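# Hang a power strip on two screws by its keyhole slots

## Task

Put the power strip's keyhole slots over the two screws so that it stays up level without being held, oriented so the slots' narrow ends point upward.

## Robot and tools

Robot: two arms, left_arm and right_arm, each a six-joint arm with a two-finger parallel gripper and a wrist camera. The gripper's fingers extend along its own +z axis and open and close along its y axis. The reported hand point sits between the finger pads, roughly 1 cm back from the tips.

Frames: the scene frame has its origin at table-top height, midway between the two nominal arm bases, +z up, +x out over the table, and left_arm on the +y side (arm names do not match image sides). The left base is near (-0.051, +0.349, 0) m and the right near (-0.026, -0.326, 0) m, each turned slightly about z. Each arm reports its hand position (metres) and quaternion (wxyz) in its own base frame. Motion offsets are taken along the axes of that arm's current Hand target. Fixed cameras and the table use the scene frame.

The 14-number row: a single list covering both arms. Numbers 1-7 are left_arm: dx, dy, dz, rx, ry, rz, opening; numbers 8-14 are the same for right_arm. Every number lies in [-1, 1]. The six pose numbers are an offset from the arm's Hand target as it stood when the action or move began, not a place in space. 1.0 stands for 0.6 m of travel or 180 degrees of turn. rx, ry, rz together form one rotation vector. Opening is absolute, not an offset: +1 means fully open (0.094 m) and -1 means closed. Sending all six pose zeros for an arm re-requests its current Hand target. Whatever opening you write is commanded, so to leave a gripper alone, repeat its present opening.

execute_actions(actions, cameras): actions is a list of actions. Each action is a table of up to 15 rows of 14 numbers, one row per 1/30 s step. A shorter table keeps its last row for the rest of the 15 steps. All rows in one action are counted from the same start pose, and the next action counts from wherever the Hand target then is, so repeating an offset moves the arm further. An empty list returns the state and, by default, all camera images. cameras names which views to return: ["all"], [], or names.

move(target, speed, blend, opening_speed, grip_force, blocking, cameras): drives each gripper in a straight line to an offset target. target is one 14-number row or a list of up to 15 rows, and every row counts from the same starting Hand targets. speed is in m/s, from 0.002 to 2.9, default 0.25; turning speed is capped at twice that figure in rad/s. You can give one value or one per target. blend is a corner-rounding distance in metres for lists; 0 means stop at each point. opening_speed is the rate of change of opening per second on the -1..+1 scale, at least 0.2; use it to close gently. grip_force is newtons per finger pad, 10 to 50, one value or one per arm; it stays in force until changed, and lower values close more slowly. blocking=false returns after about 0.5 s while motion continues. The whole move is capped at 10 s. Paths do not avoid obstacles or the other arm, and fast motion overshoots and hits harder. Do not route a hand close to its own arm's base.

wait(seconds 0-10, cameras): lets time pass with commands held. stop(cameras): brakes a running move. zoom_image(camera, region [x0,y0,x1,y1] in pixels, at most 504x504): gives a closer look at the latest image from cam_head_left, cam_head_right, cam_high, cam_low, cam_left_wrist or cam_right_wrist. All images are 896x504. read_manual(section="licences") returns only licence text. finished_scene(scene) ends the scene for good; call it only once the strip hangs unaided.

Results: each arm's end_effector_position and quaternion, the Hand target (the origin for that arm's next offset, after the controller has clipped rotation to within 40 degrees of the measured orientation), joint positions, torques and velocities, grip_measured (measured opening on the command scale) and grip_effort_nm (gripper motor effort; negative means closing). A move adds a "move:" line whose ending word is done, off_target, moving, held or fault, plus any limits such as paced or held. done means the arm rests within 10 mm and 2 degrees of its goal; it says nothing about contact. Friction and load can leave a hand a few centimetres short of its goal; repeating the command or sending the missing distance as an offset closes the gap. A blocked arm keeps pushing until it is commanded back past its current position.

Gripping: the squeeze ramps sharply once you command about 0.06 below the reading at first contact. To release, command well above grip_measured.

Avoid: dropping the strip or letting it fall off the table, releasing it while it is still moving, striking the screws or wall fixtures hard, the arms touching or gripping each other, and fast pushes. Watch for MOTOR HOT lines: holding loads or reaching far heats the motors, and overheating folds the arm out of use. Loose objects may get a brief random nudge.

Each tool is called after "Emit:" as name(argument=value, ...) on one line, values as JSON.

## Session

Emit:
execute_actions(actions=[])

Scene clock: 0.00 s.
left_arm: end_effector_position=(+0.4437, +0.1242, +0.2851) grip_measured=+1.000 grip_effort_nm=n/a end_effector_quat_wxyz=(+0.730, -0.247, +0.633, -0.081) | right_arm: end_effector_position=(+0.4397, -0.0537, +0.2477) grip_measured=+1.000 grip_effort_nm=n/a end_effector_quat_wxyz=(+0.737, +0.060, +0.668, +0.084)
Joint positions: left_arm=[0.277 1.442 0.73 0.791 0.015 -0.483 0.094] | right_arm=[-0.223 1.5 0.575 1.029 -0.245 0.229 0.094]
Joint velocities: within noise
Joint torques (N m): no reading
Heat: left arm: 28 °C; right arm: 31 °C.
Hand target: left_arm +0.4436, +0.1241, +0.2880; +0.731, -0.246, +0.632, -0.080 | right_arm +0.4396, -0.0537, +0.2564; +0.744, +0.057, +0.660, +0.082
Tool commands: left_gripper/opening=+1.0 right_gripper/opening=+1.0

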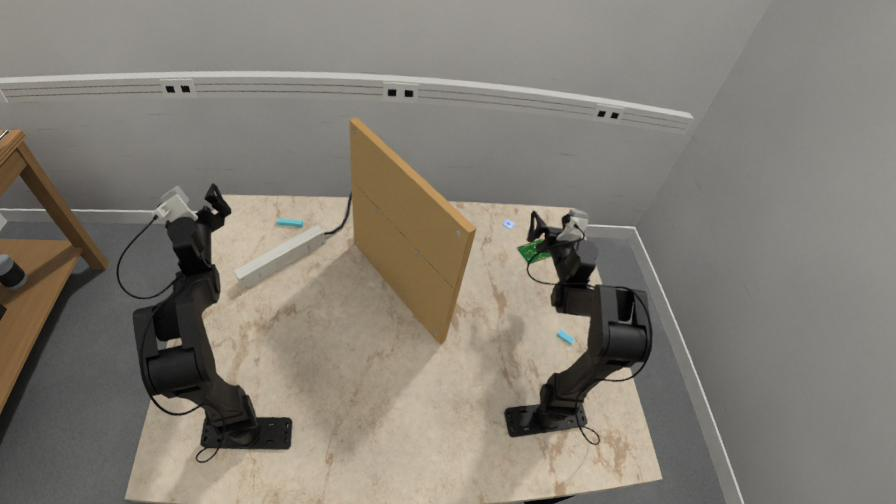

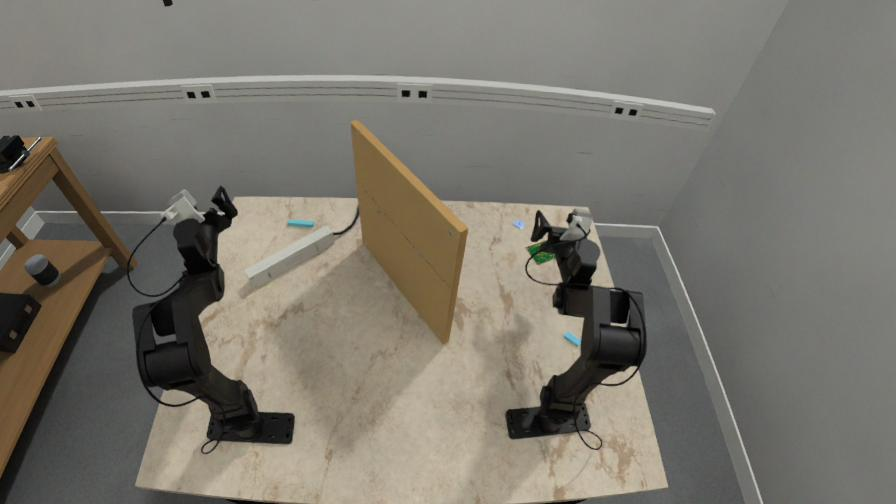

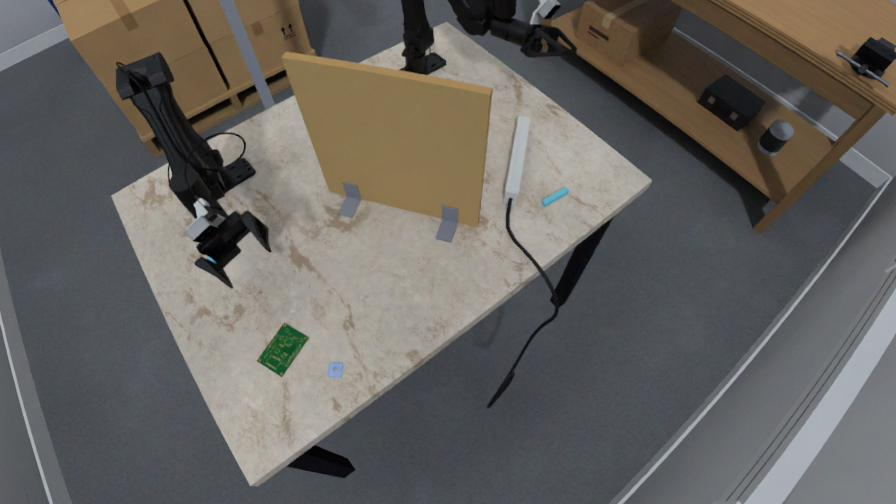

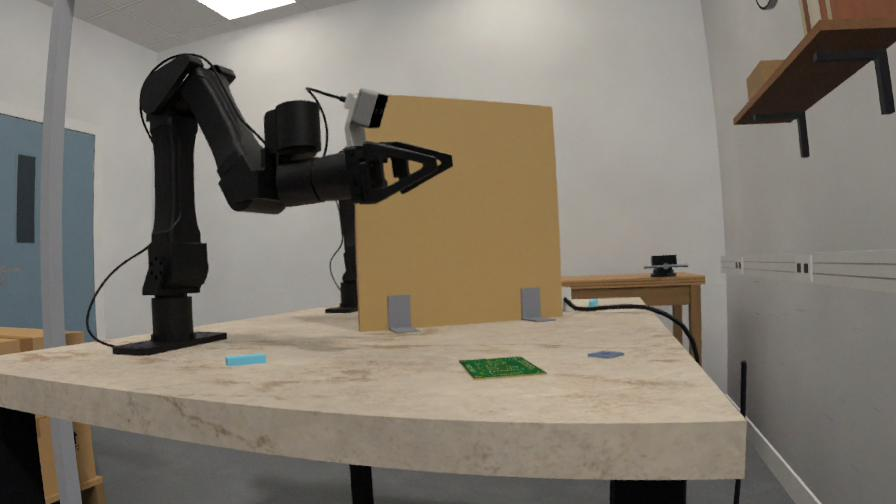

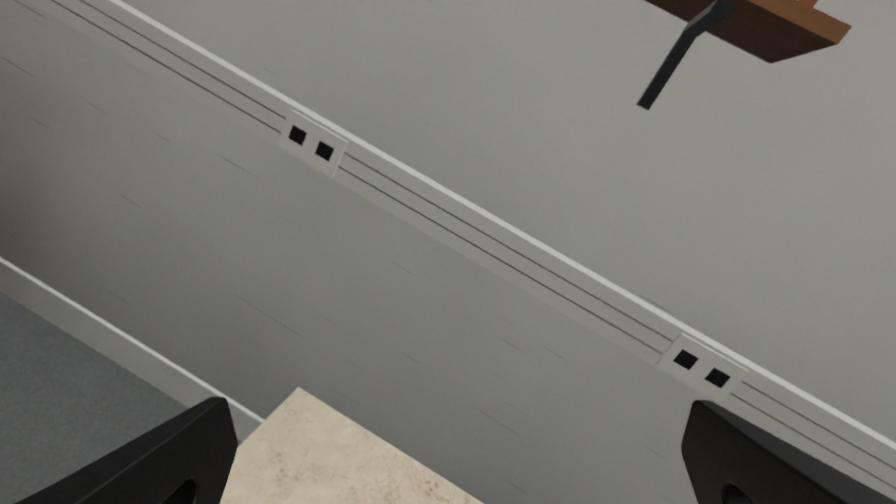

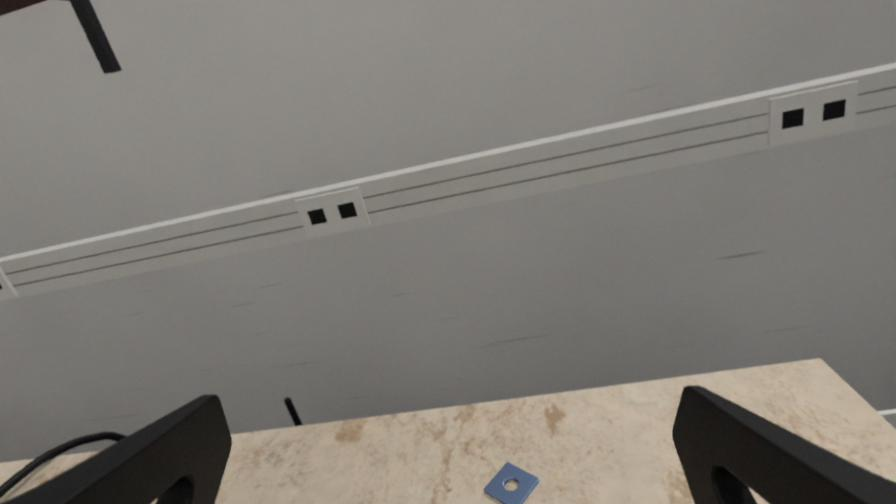

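Emit:
zoom_image(camera="cam_head_left", region=[220, 110, 480, 350])

Emit:
zoom_image(camera="cam_head_right", region=[230, 110, 480, 350])

Emit:
zoom_image(camera="cam_high", region=[440, 90, 640, 240])

Emit:
zoom_image(camera="cam_head_right", region=[240, 215, 350, 295])

Scaled by 1.938 from the camera's 896x504 image, which has a finer 1280x720 frame.

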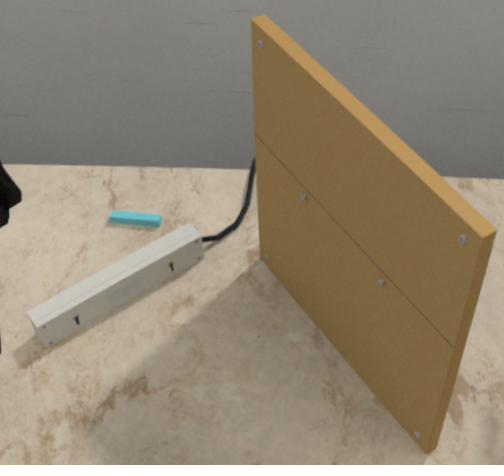

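Scaled by 2.016 from the camera's 896x504 image, which has a finer 1280x720 frame.

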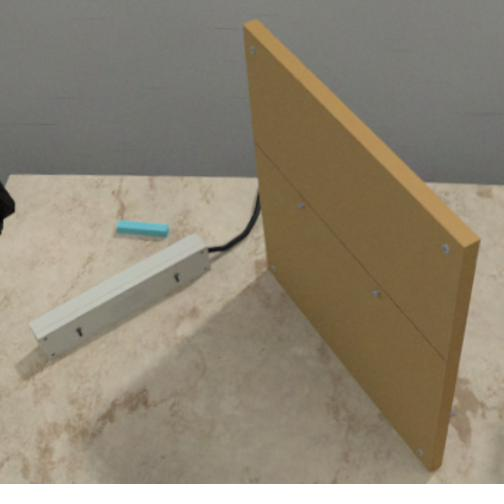

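Scaled by 2.520 from the camera's 896x504 image, which has a finer 1280x720 frame.

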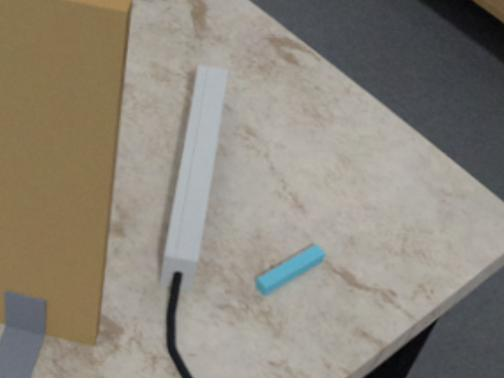

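Scaled by 4.582 from the camera's 896x504 image, which has a finer 1280x720 frame.

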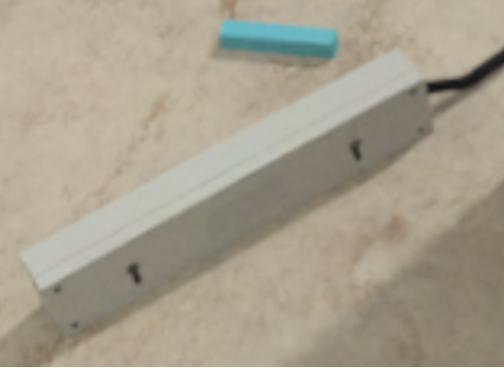

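Emit:
move(target=[0.2195,-0.1038,-0.0068,0.1957,0.542,0.391,1,0,0,0,0,0,0,1], cameras=["all"])

Scene clock: 48.87 s.
left_arm: end_effector_position=(+0.4757, +0.0143, +0.2019) grip_measured=+1.000 grip_effort_nm=0.00 end_effector_quat_wxyz=(+0.122, +0.432, +0.891, +0.063) | right_arm: end_effector_position=(+0.4397, -0.0537, +0.2477) grip_measured=+1.000 grip_effort_nm=-0.01 end_effector_quat_wxyz=(+0.737, +0.060, +0.668, +0.084)
Joint positions: left_arm=[0.029 2.245 2.493 -1.542 0.002 0.931 0.094] | right_arm=[-0.223 1.5 0.575 1.029 -0.245 0.229 0.094]
Joint torques (N m): left_arm=[-0.39 -9.7 8.31 0.53 -0.04 0.03] | right_arm=[-0.09 -6.76 7.88 2.07 0 -0.04]
Heat: left arm: 36 °C; right arm: 33 °C.
Hand target: left_arm +0.4765, +0.0129, +0.1997; -0.001, +0.440, +0.898, +0.000 | right_arm +0.4396, -0.0537, +0.2564; +0.744, +0.057, +0.660, +0.082
Off the commanded pose: left_arm 0.003 m, 16 deg | right_arm 0.009 m, 1 deg.
joint sent to its limit (left arm) — joint 4 (wrist pitch), lower limit. The joint targets are off in orientation, not in position.
move: off_target (left_arm)
camera_calibration:
cam_left_wrist: T_world_to_cam=[[-0.741516, -0.624206, -0.246011, 0.411356], [-0.670806, 0.696936, 0.253573, 0.295838], [0.0131719, 0.353054, -0.93551, 0.264569], [0, 0, 0, 1]] pos_world=[0.499992, -0.0428169, 0.273688]

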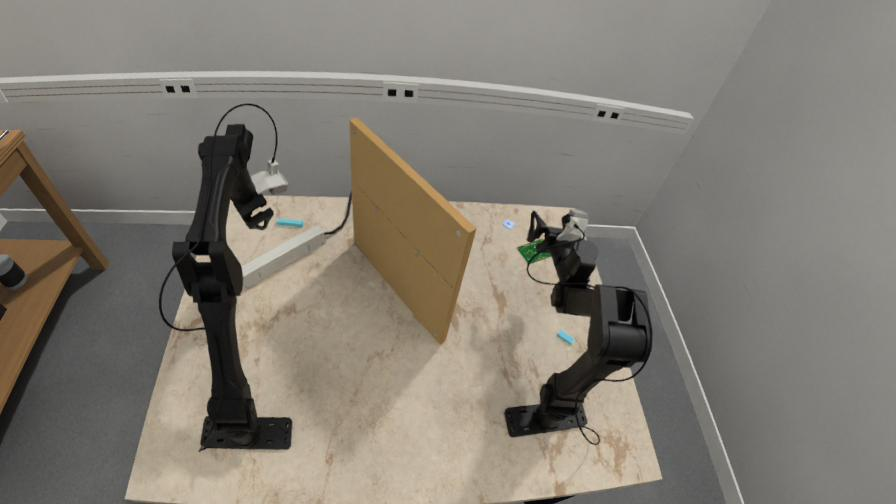

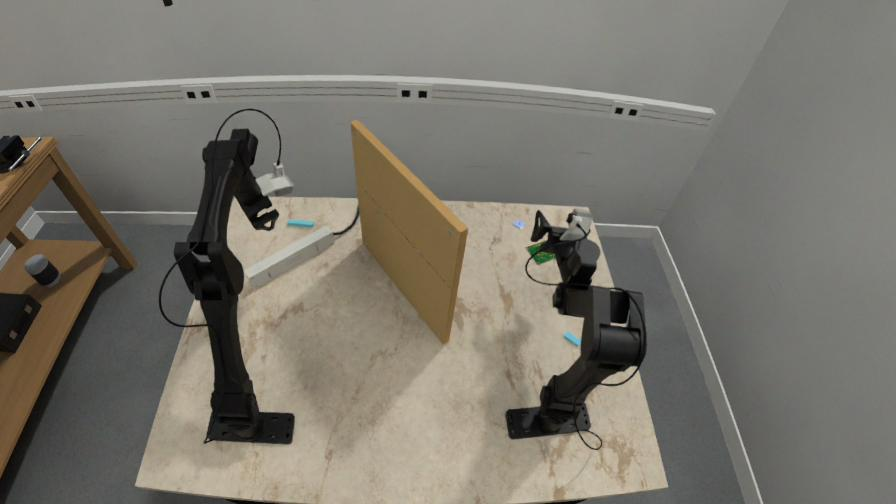

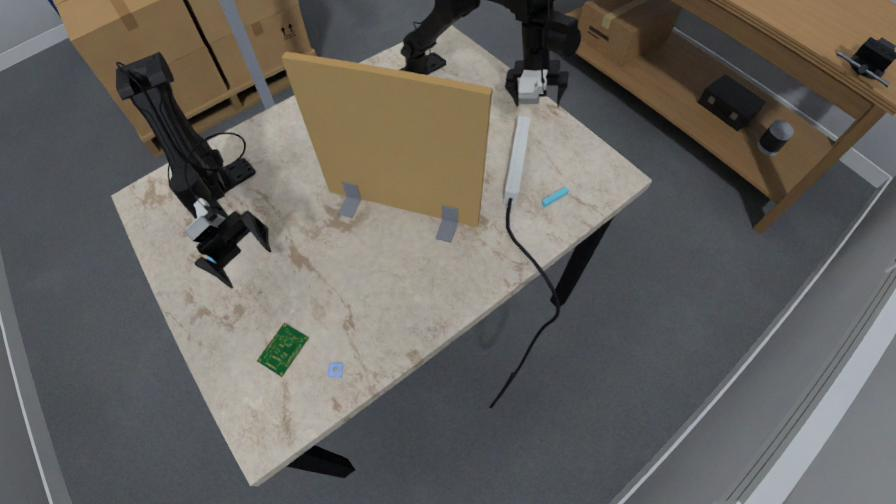

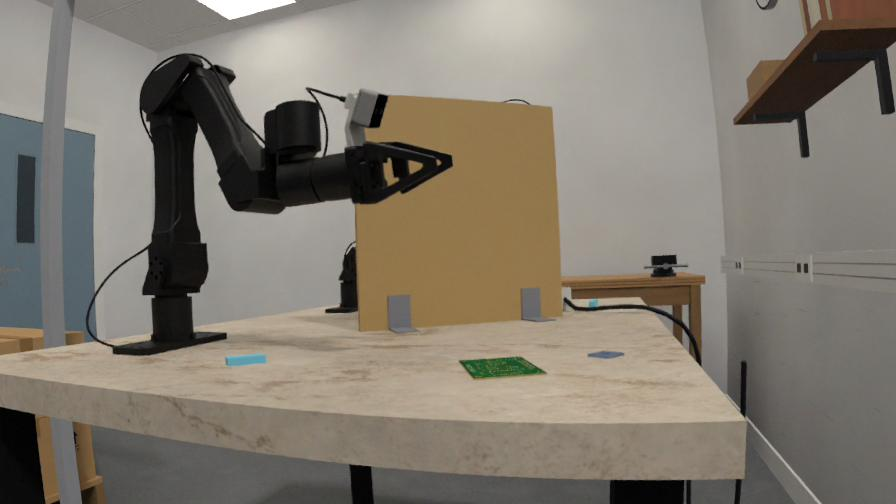

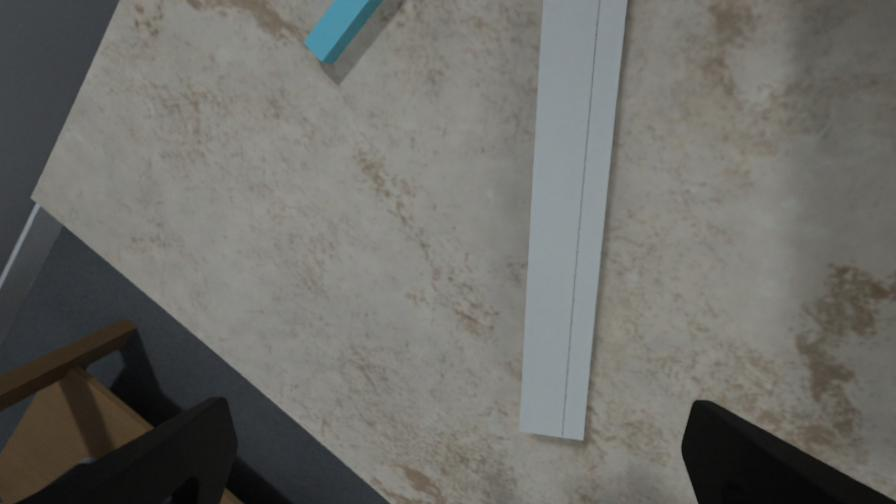

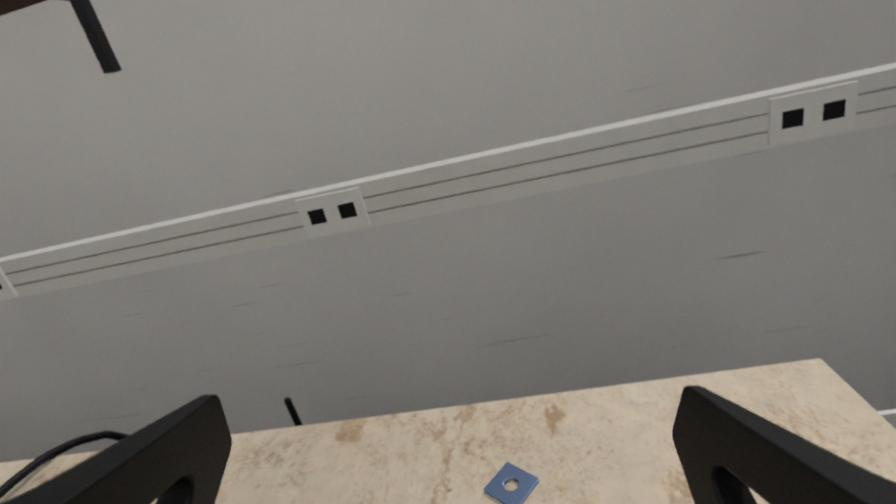

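Emit:
move(target=[[-0.0378,-0.0367,0.166,0,0,-0.0067,1,0,0,0,0,0,0,1],[-0.0378,-0.0367,0.275,0,0,-0.0067,1,0,0,0,0,0,0,1]], speed=0.15, blend=[0.02,0], cameras=["cam_left_wrist","cam_high"])

Scene clock: 62.97 s.
left_arm: end_effector_position=(+0.4729, -0.0151, +0.0372) grip_measured=+1.000 grip_effort_nm=0.00 end_effector_quat_wxyz=(-0.002, +0.430, +0.903, +0.002) | right_arm: end_effector_position=(+0.4397, -0.0537, +0.2477) grip_measured=+1.000 grip_effort_nm=-0.01 end_effector_quat_wxyz=(+0.737, +0.060, +0.668, +0.084)
Joint positions: left_arm=[-0.036 2.44 2.194 -1.327 -0.005 0.854 0.094] | right_arm=[-0.223 1.5 0.575 1.029 -0.245 0.229 0.094]
Joint torques (N m): left_arm=[-0.58 -12.79 5.64 0.24 0.02 -0.05] | right_arm=[-0.1 -6.61 7.79 2.08 0.01 0]
Heat: left arm: 33 °C; right arm: 33 °C.
Hand target: left_arm +0.4728, -0.0184, +0.0348; -0.001, +0.431, +0.902, +0.000 | right_arm +0.4396, -0.0537, +0.2564; +0.744, +0.057, +0.660, +0.082
Off the commanded pose: left_arm 0.004 m, 0 deg | right_arm 0.009 m, 1 deg.
move: done
camera_calibration:
cam_left_wrist: T_world_to_cam=[[-0.771942, -0.634851, -0.0327104, 0.356788], [-0.585034, 0.689356, 0.427227, 0.308954], [-0.248676, 0.348932, -0.903552, 0.243567], [0, 0, 0, 1]] pos_world=[0.516738, -0.0714604, 0.099752]
Images, in order (width x height): cam_high 896x504, cam_left_wrist 896x504.

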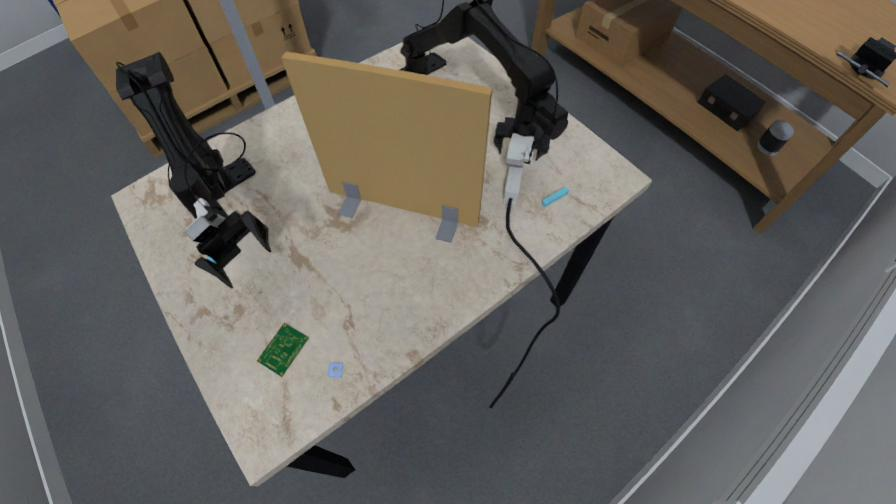

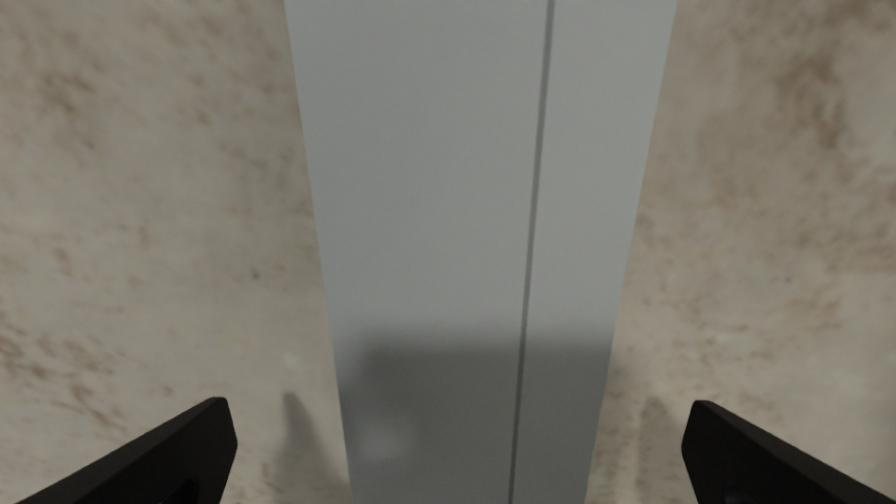

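Emit:
move(target=[0.003,-0.003,0.008,0,0,0,-0.5,0,0,0,0,0,0,1], opening_speed=1.2, cameras=["cam_left_wrist"])

Scene clock: 66.53 s.
left_arm: end_effector_position=(+0.4706, -0.0148, +0.0269) grip_measured=-0.305 grip_effort_nm=-1.03 end_effector_quat_wxyz=(-0.006, +0.430, +0.903, +0.001) | right_arm: end_effector_position=(+0.4397, -0.0537, +0.2477) grip_measured=+1.000 grip_effort_nm=-0.01 end_effector_quat_wxyz=(+0.737, +0.060, +0.668, +0.084)
Joint positions: left_arm=[-0.036 2.44 2.153 -1.295 -0.006 0.853 0.033] | right_arm=[-0.223 1.5 0.575 1.029 -0.245 0.229 0.094]
Joint torques (N m): left_arm=[-0.55 -13.94 5.45 0.19 0.03 -0.04] | right_arm=[0.01 -6.74 7.9 2.03 -0.04 0.01]
Heat: left arm: 33 °C; right arm: 34 °C.
Hand target: left_arm +0.4703, -0.0181, +0.0300; -0.001, +0.431, +0.903, +0.000 | right_arm +0.4396, -0.0537, +0.2564; +0.744, +0.057, +0.660, +0.082
Off the commanded pose: left_arm 0.005 m, 1 deg | right_arm 0.009 m, 1 deg.
move: done
camera_calibration:
cam_left_wrist: T_world_to_cam=[[-0.771679, -0.635417, -0.0275255, 0.354601], [-0.582175, 0.688269, 0.43285, 0.310366], [-0.256095, 0.350045, -0.901046, 0.237011], [0, 0, 0, 1]] pos_world=[0.515023, -0.07126, 0.0889765]
Images, in order (width x height): cam_left_wrist 896x504.

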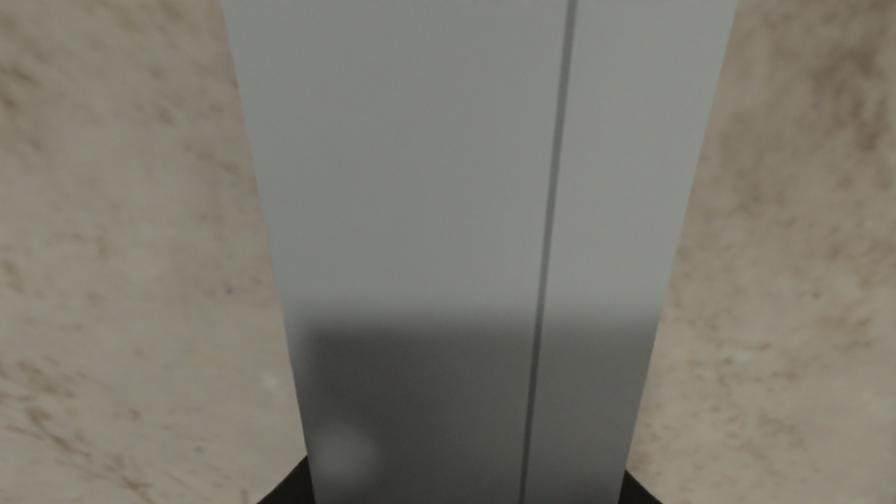

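Emit:
move(target=[[0.03,0,-0.2,0,0,0,-0.5,0,0,0,0,0,0,1],[0.067,0,-0.16,-0.344,0,0,-0.5,0,0,0,0,0,0,1],[0.067,0,-0.05,-0.344,0,0,-0.5,0,0,0,0,0,0,1]], speed=[0.12,0.25,0.1], blend=[0.02,0.02,0], cameras=["all"])

Scene clock: 86.07 s.
left_arm: end_effector_position=(+0.4387, +0.0120, +0.0514) grip_measured=-0.305 grip_effort_nm=-1.03 end_effector_quat_wxyz=(+0.201, +0.393, +0.777, +0.450) | right_arm: end_effector_position=(+0.4397, -0.0537, +0.2477) grip_measured=+1.000 grip_effort_nm=-0.01 end_effector_quat_wxyz=(+0.737, +0.060, +0.668, +0.084)
Joint positions: left_arm=[-0.265 1.878 0.869 0.209 -0.77 0.997 0.033] | right_arm=[-0.223 1.5 0.575 1.029 -0.245 0.229 0.094]
Joint torques (N m): left_arm=[-0.34 -7.8 5.9 2 -0.6 -0.11] | right_arm=[0.08 -6.65 7.95 2.08 0 -0.03]
Heat: left arm: 35 °C; right arm: 34 °C.
Hand target: left_arm +0.4450, +0.0130, +0.0600; +0.221, +0.370, +0.774, +0.464 | right_arm +0.4396, -0.0537, +0.2564; +0.744, +0.057, +0.660, +0.082
Off the commanded pose: left_arm 0.011 m, 4 deg | right_arm 0.009 m, 1 deg.
move: off_target (left_arm)
camera_calibration:
cam_left_wrist: T_world_to_cam=[[-0.404191, -0.276503, -0.87188, 0.22552], [-0.843164, 0.48212, 0.237982, 0.389729], [0.354548, 0.831328, -0.428006, -0.0564612], [0, 0, 0, 1]] pos_world=[0.439776, -0.0786011, 0.0797121]

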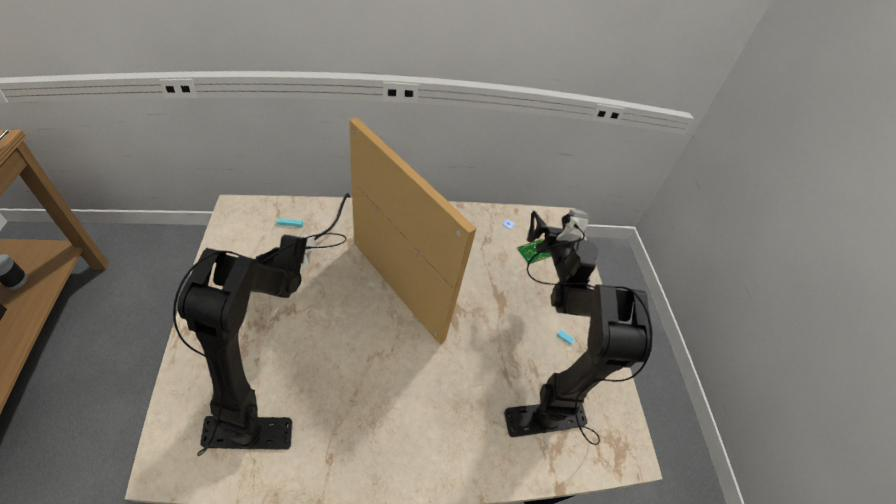

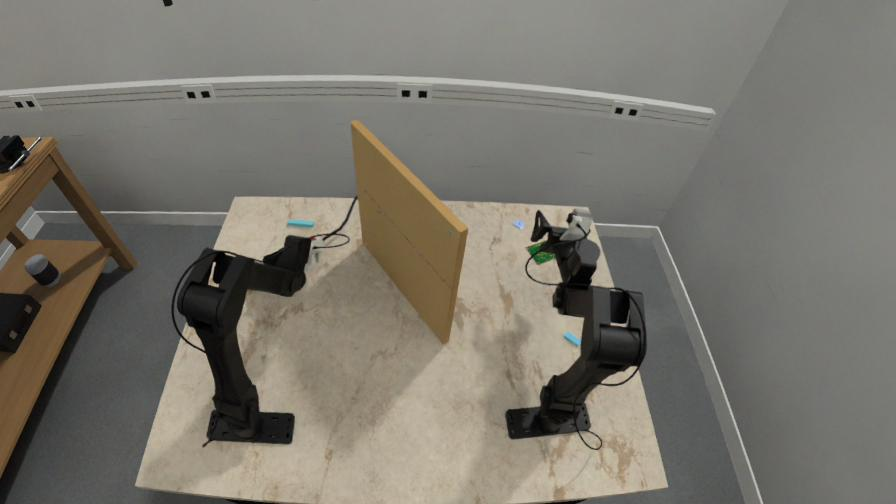

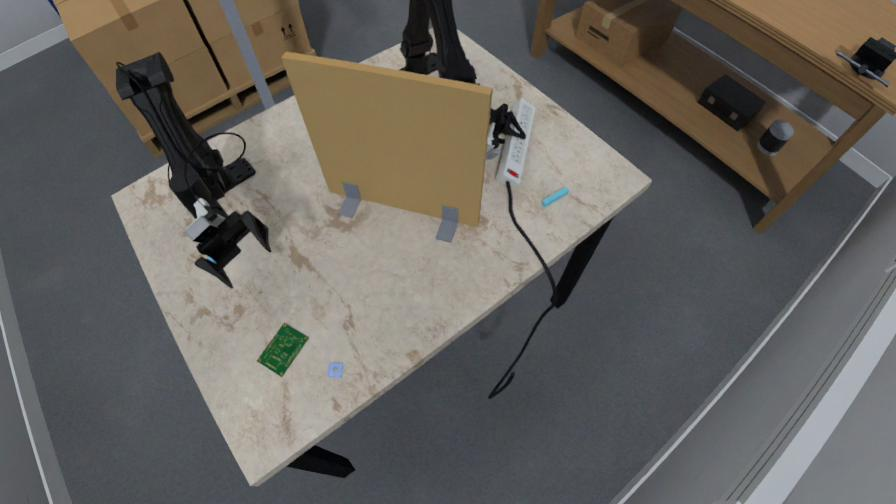

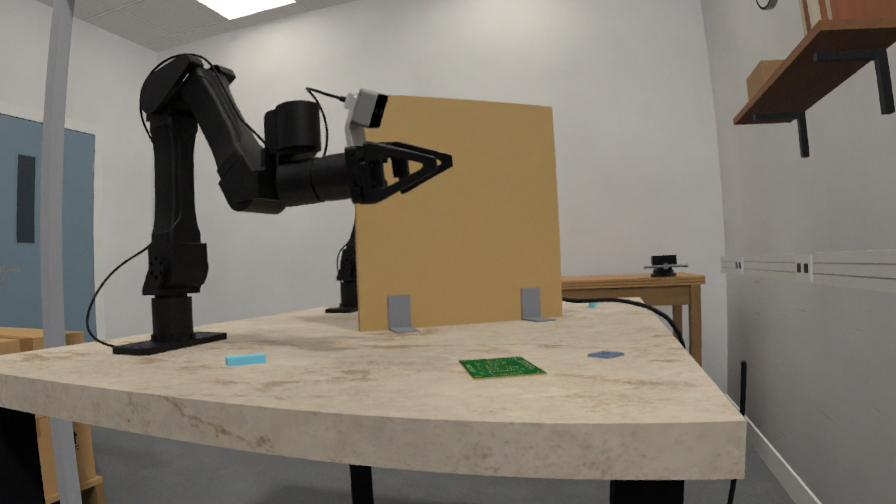

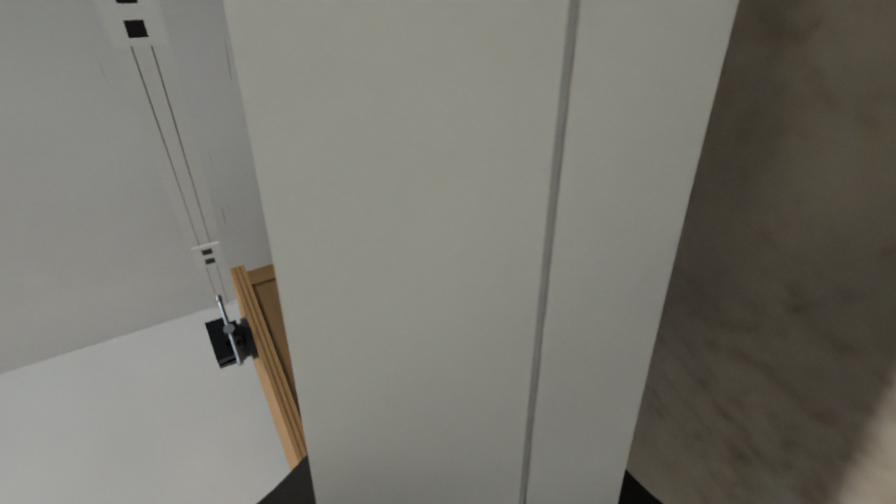

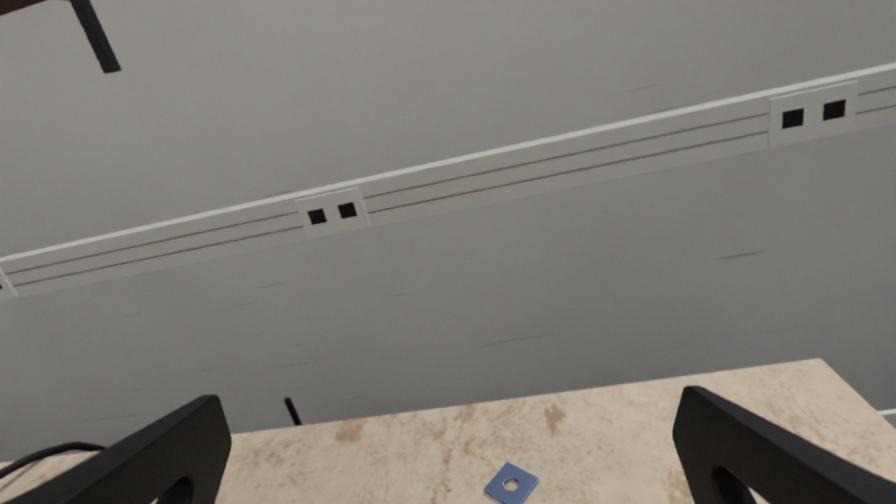

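Emit:
move(target=[0,-0.0323,0.0173,0,0,0,-0.5,0,0,0,0,0,0,1], speed=0.03, cameras=["cam_left_wrist","cam_high"])

Emit:
zoom_image(camera="cam_high", region=[440, 70, 600, 220])

Scene clock: 90.77 s.
left_arm: end_effector_position=(+0.4438, +0.0111, +0.0360) grip_measured=-0.305 grip_effort_nm=-1.03 end_effector_quat_wxyz=(+0.215, +0.382, +0.776, +0.453) | right_arm: end_effector_position=(+0.4397, -0.0537, +0.2477) grip_measured=+1.000 grip_effort_nm=-0.01 end_effector_quat_wxyz=(+0.737, +0.060, +0.668, +0.084)
Joint positions: left_arm=[-0.265 1.944 0.849 0.327 -0.773 0.994 0.033] | right_arm=[-0.223 1.5 0.575 1.029 -0.245 0.229 0.094]
Joint torques (N m): left_arm=[-0.31 -7.65 5.22 1.81 -0.56 -0.04] | right_arm=[-0.01 -6.69 7.86 2.08 0 -0.06]
Heat: left arm: 34 °C; right arm: 34 °C.
Hand target: left_arm +0.4450, +0.0130, +0.0380; +0.221, +0.370, +0.774, +0.464 | right_arm +0.4396, -0.0537, +0.2564; +0.744, +0.057, +0.660, +0.082
Off the commanded pose: left_arm 0.003 m, 2 deg | right_arm 0.009 m, 1 deg.
move: done
camera_calibration:
cam_left_wrist: T_world_to_cam=[[-0.372579, -0.285583, -0.882965, 0.20032], [-0.852779, 0.480616, 0.204393, 0.403692], [0.365996, 0.829127, -0.422606, -0.0693297], [0, 0, 0, 1]] pos_world=[0.444269, -0.0793296, 0.0650646]
Images, in order (width x height): cam_high 896x504, cam_left_wrist 896x504.

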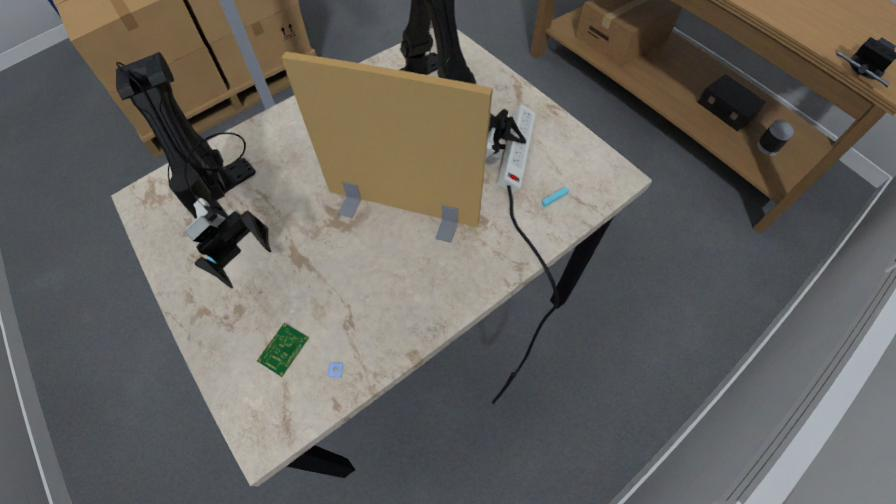

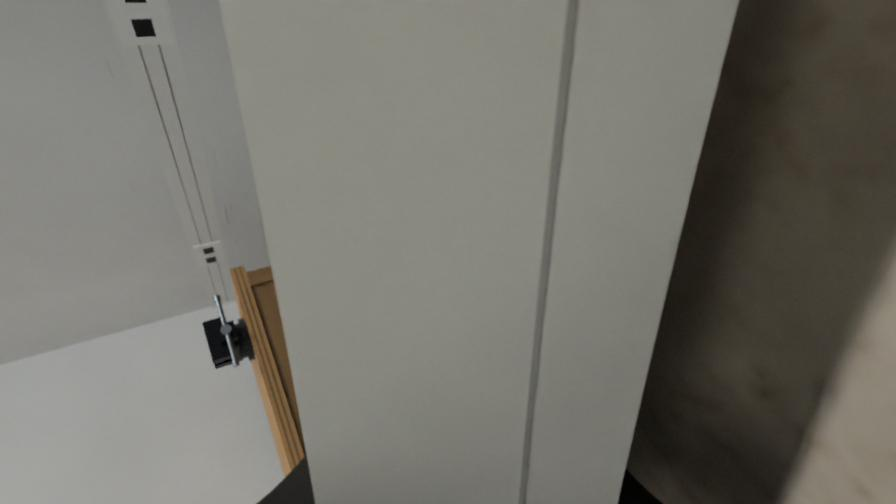

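Scaled by 3.150 from the camera's 896x504 image, which has a finer 1280x720 frame.

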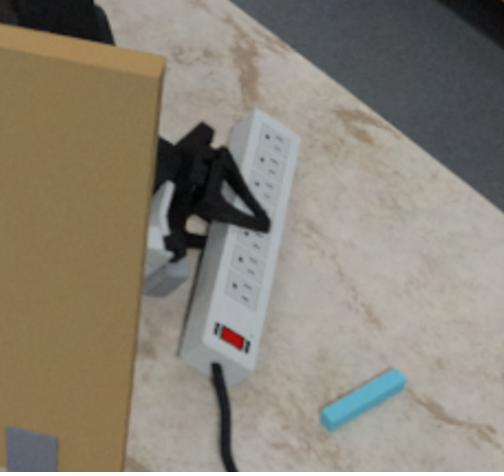

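Emit:
move(target=[0,-0.0125,0.0067,0,0,0,-0.5,0,0,0,0,0,0,1], speed=0.02)

Scene clock: 92.87 s.
left_arm: end_effector_position=(+0.4471, +0.0106, +0.0324) grip_measured=-0.305 grip_effort_nm=-1.03 end_effector_quat_wxyz=(+0.225, +0.375, +0.775, +0.456) | right_arm: end_effector_position=(+0.4397, -0.0537, +0.2477) grip_measured=+1.000 grip_effort_nm=-0.01 end_effector_quat_wxyz=(+0.737, +0.060, +0.668, +0.084)
Joint positions: left_arm=[-0.265 1.968 0.845 0.381 -0.776 0.991 0.033] | right_arm=[-0.223 1.5 0.575 1.029 -0.245 0.229 0.094]
Joint torques (N m): left_arm=[-0.31 -7.45 4.92 1.69 -0.53 0] | right_arm=[0.06 -6.69 7.91 2.09 -0.01 -0.06]
Heat: left arm: 34 °C; right arm: 34 °C.
Hand target: left_arm +0.4450, +0.0131, +0.0295; +0.221, +0.370, +0.774, +0.464 | right_arm +0.4396, -0.0537, +0.2564; +0.744, +0.057, +0.660, +0.082
Off the commanded pose: left_arm 0.004 m, 1 deg | right_arm 0.009 m, 1 deg.
move: done

Emit:
move(target=[0,0,0,0,0,0,0,0,0,0,0,0,0,1], opening_speed=0.2, cameras=["cam_left_wrist","cam_high"])

Emit:
zoom_image(camera="cam_high", region=[440, 70, 600, 220])

Scene clock: 99.20 s.
left_arm: end_effector_position=(+0.4486, +0.0120, +0.0361) grip_measured=-0.002 grip_effort_nm=0.09 end_effector_quat_wxyz=(+0.229, +0.368, +0.774, +0.463) | right_arm: end_effector_position=(+0.4397, -0.0537, +0.2477) grip_measured=+1.000 grip_effort_nm=-0.01 end_effector_quat_wxyz=(+0.737, +0.060, +0.668, +0.084)
Joint positions: left_arm=[-0.265 1.968 0.845 0.398 -0.79 0.993 0.047] | right_arm=[-0.223 1.5 0.575 1.029 -0.245 0.229 0.094]
Joint torques (N m): left_arm=[-0.31 -7.45 4.88 1.54 -0.38 -0.02] | right_arm=[0.02 -6.71 7.83 2.08 0.03 0]
Heat: left arm: 34 °C; right arm: 34 °C.
Hand target: left_arm +0.4450, +0.0130, +0.0295; +0.221, +0.370, +0.774, +0.464 | right_arm +0.4396, -0.0537, +0.2564; +0.744, +0.057, +0.660, +0.082
Off the commanded pose: left_arm 0.008 m, 1 deg | right_arm 0.009 m, 1 deg.
move: done
camera_calibration:
cam_left_wrist: T_world_to_cam=[[-0.330421, -0.290683, -0.897956, 0.184207], [-0.86677, 0.469986, 0.166803, 0.414992], [0.37354, 0.833436, -0.407249, -0.0757739], [0, 0, 0, 1]] pos_world=[0.448873, -0.0783417, 0.0653293]
Images, in order (width x height): cam_high 896x504, cam_left_wrist 896x504.

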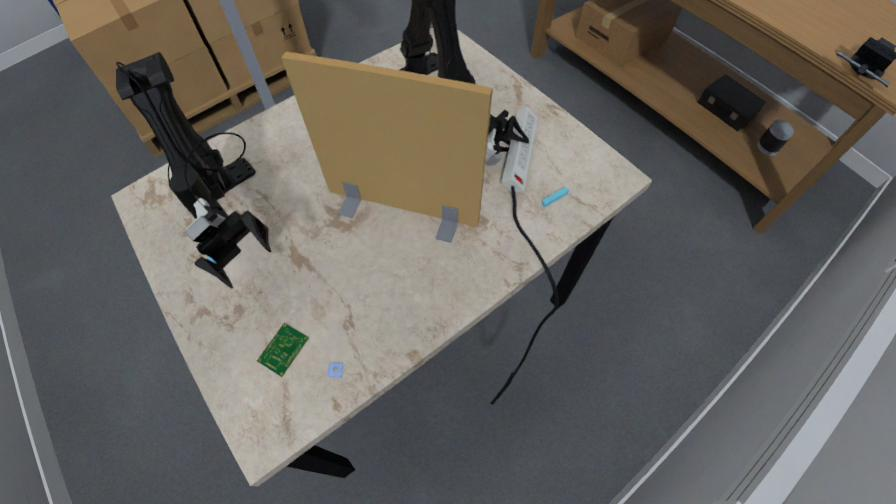

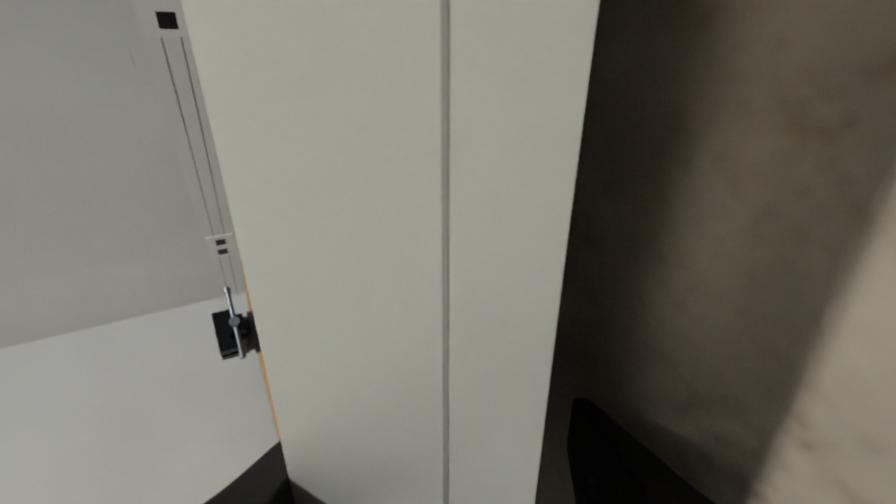

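Scaled by 3.150 from the camera's 896x504 image, which has a finer 1280x720 frame.

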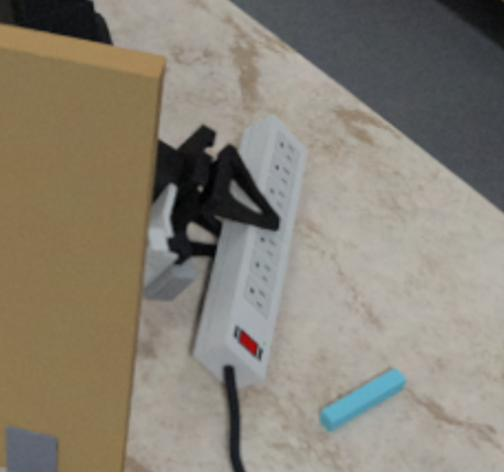

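Emit:
move(target=[[0,0.01,-0.03,0,0,0,0,0,0,0,0,0,0,1],[0,0.01,-0.03,0,0,0,-0.5,0,0,0,0,0,0,1]], speed=0.04, opening_speed=0.4, cameras=["cam_left_wrist","cam_high"])

Emit:
zoom_image(camera="cam_high", region=[440, 70, 600, 220])

Scene clock: 117.23 s.
left_arm: end_effector_position=(+0.4406, +0.0053, +0.0442) grip_measured=-0.258 grip_effort_nm=-1.03 end_effector_quat_wxyz=(+0.227, +0.366, +0.772, +0.467) | right_arm: end_effector_position=(+0.4397, -0.0537, +0.2477) grip_measured=+1.000 grip_effort_nm=-0.01 end_effector_quat_wxyz=(+0.737, +0.060, +0.668, +0.084)
Joint positions: left_arm=[-0.295 1.931 0.833 0.355 -0.823 0.969 0.035] | right_arm=[-0.223 1.5 0.575 1.029 -0.245 0.229 0.094]
Joint torques (N m): left_arm=[-0.53 -9.65 4.71 1.19 -0.31 -0.09] | right_arm=[0.08 -6.83 7.92 2.08 -0.01 -0.08]
Heat: left arm: 35 °C; right arm: 35 °C.
Hand target: left_arm +0.4349, +0.0049, +0.0433; +0.221, +0.370, +0.774, +0.464 | right_arm +0.4396, -0.0537, +0.2564; +0.744, +0.057, +0.660, +0.082
Off the commanded pose: left_arm 0.006 m, 1 deg | right_arm 0.009 m, 1 deg.
move: done
camera_calibration:
cam_left_wrist: T_world_to_cam=[[-0.326784, -0.283938, -0.901439, 0.185432], [-0.869785, 0.463469, 0.169324, 0.411107], [0.369712, 0.83939, -0.398419, -0.0627442], [0, 0, 0, 1]] pos_world=[0.441368, -0.0852175, 0.0725465]
Images, in order (width x height): cam_high 896x504, cam_left_wrist 896x504.

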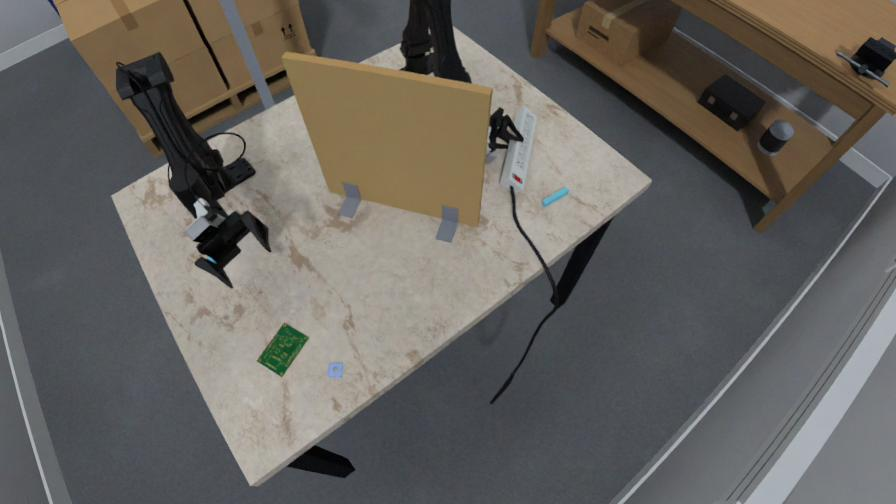

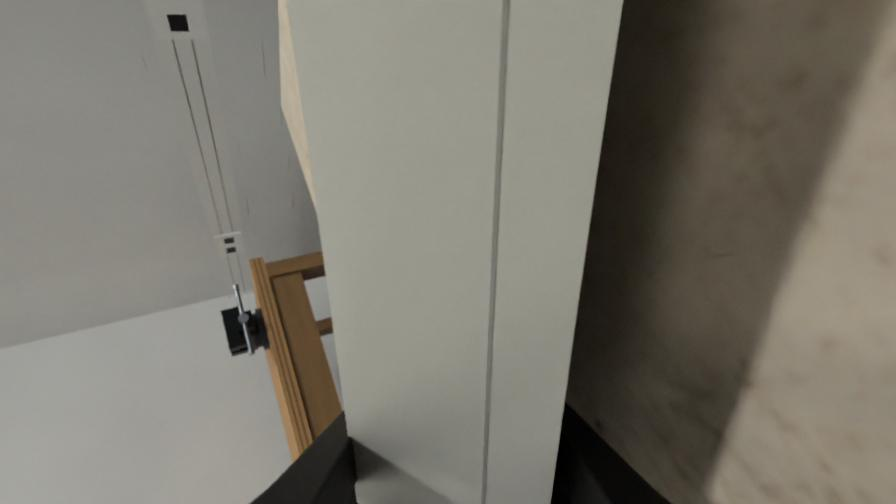

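Scaled by 3.150 from the camera's 896x504 image, which has a finer 1280x720 frame.

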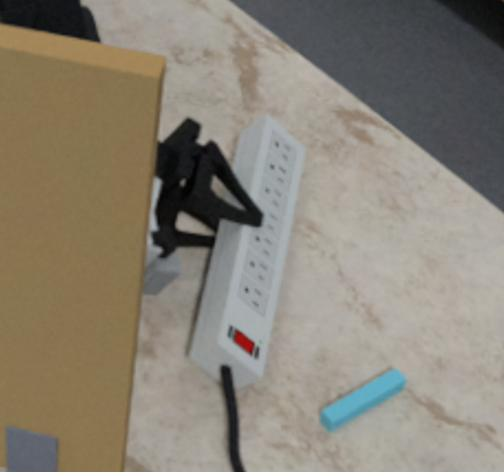

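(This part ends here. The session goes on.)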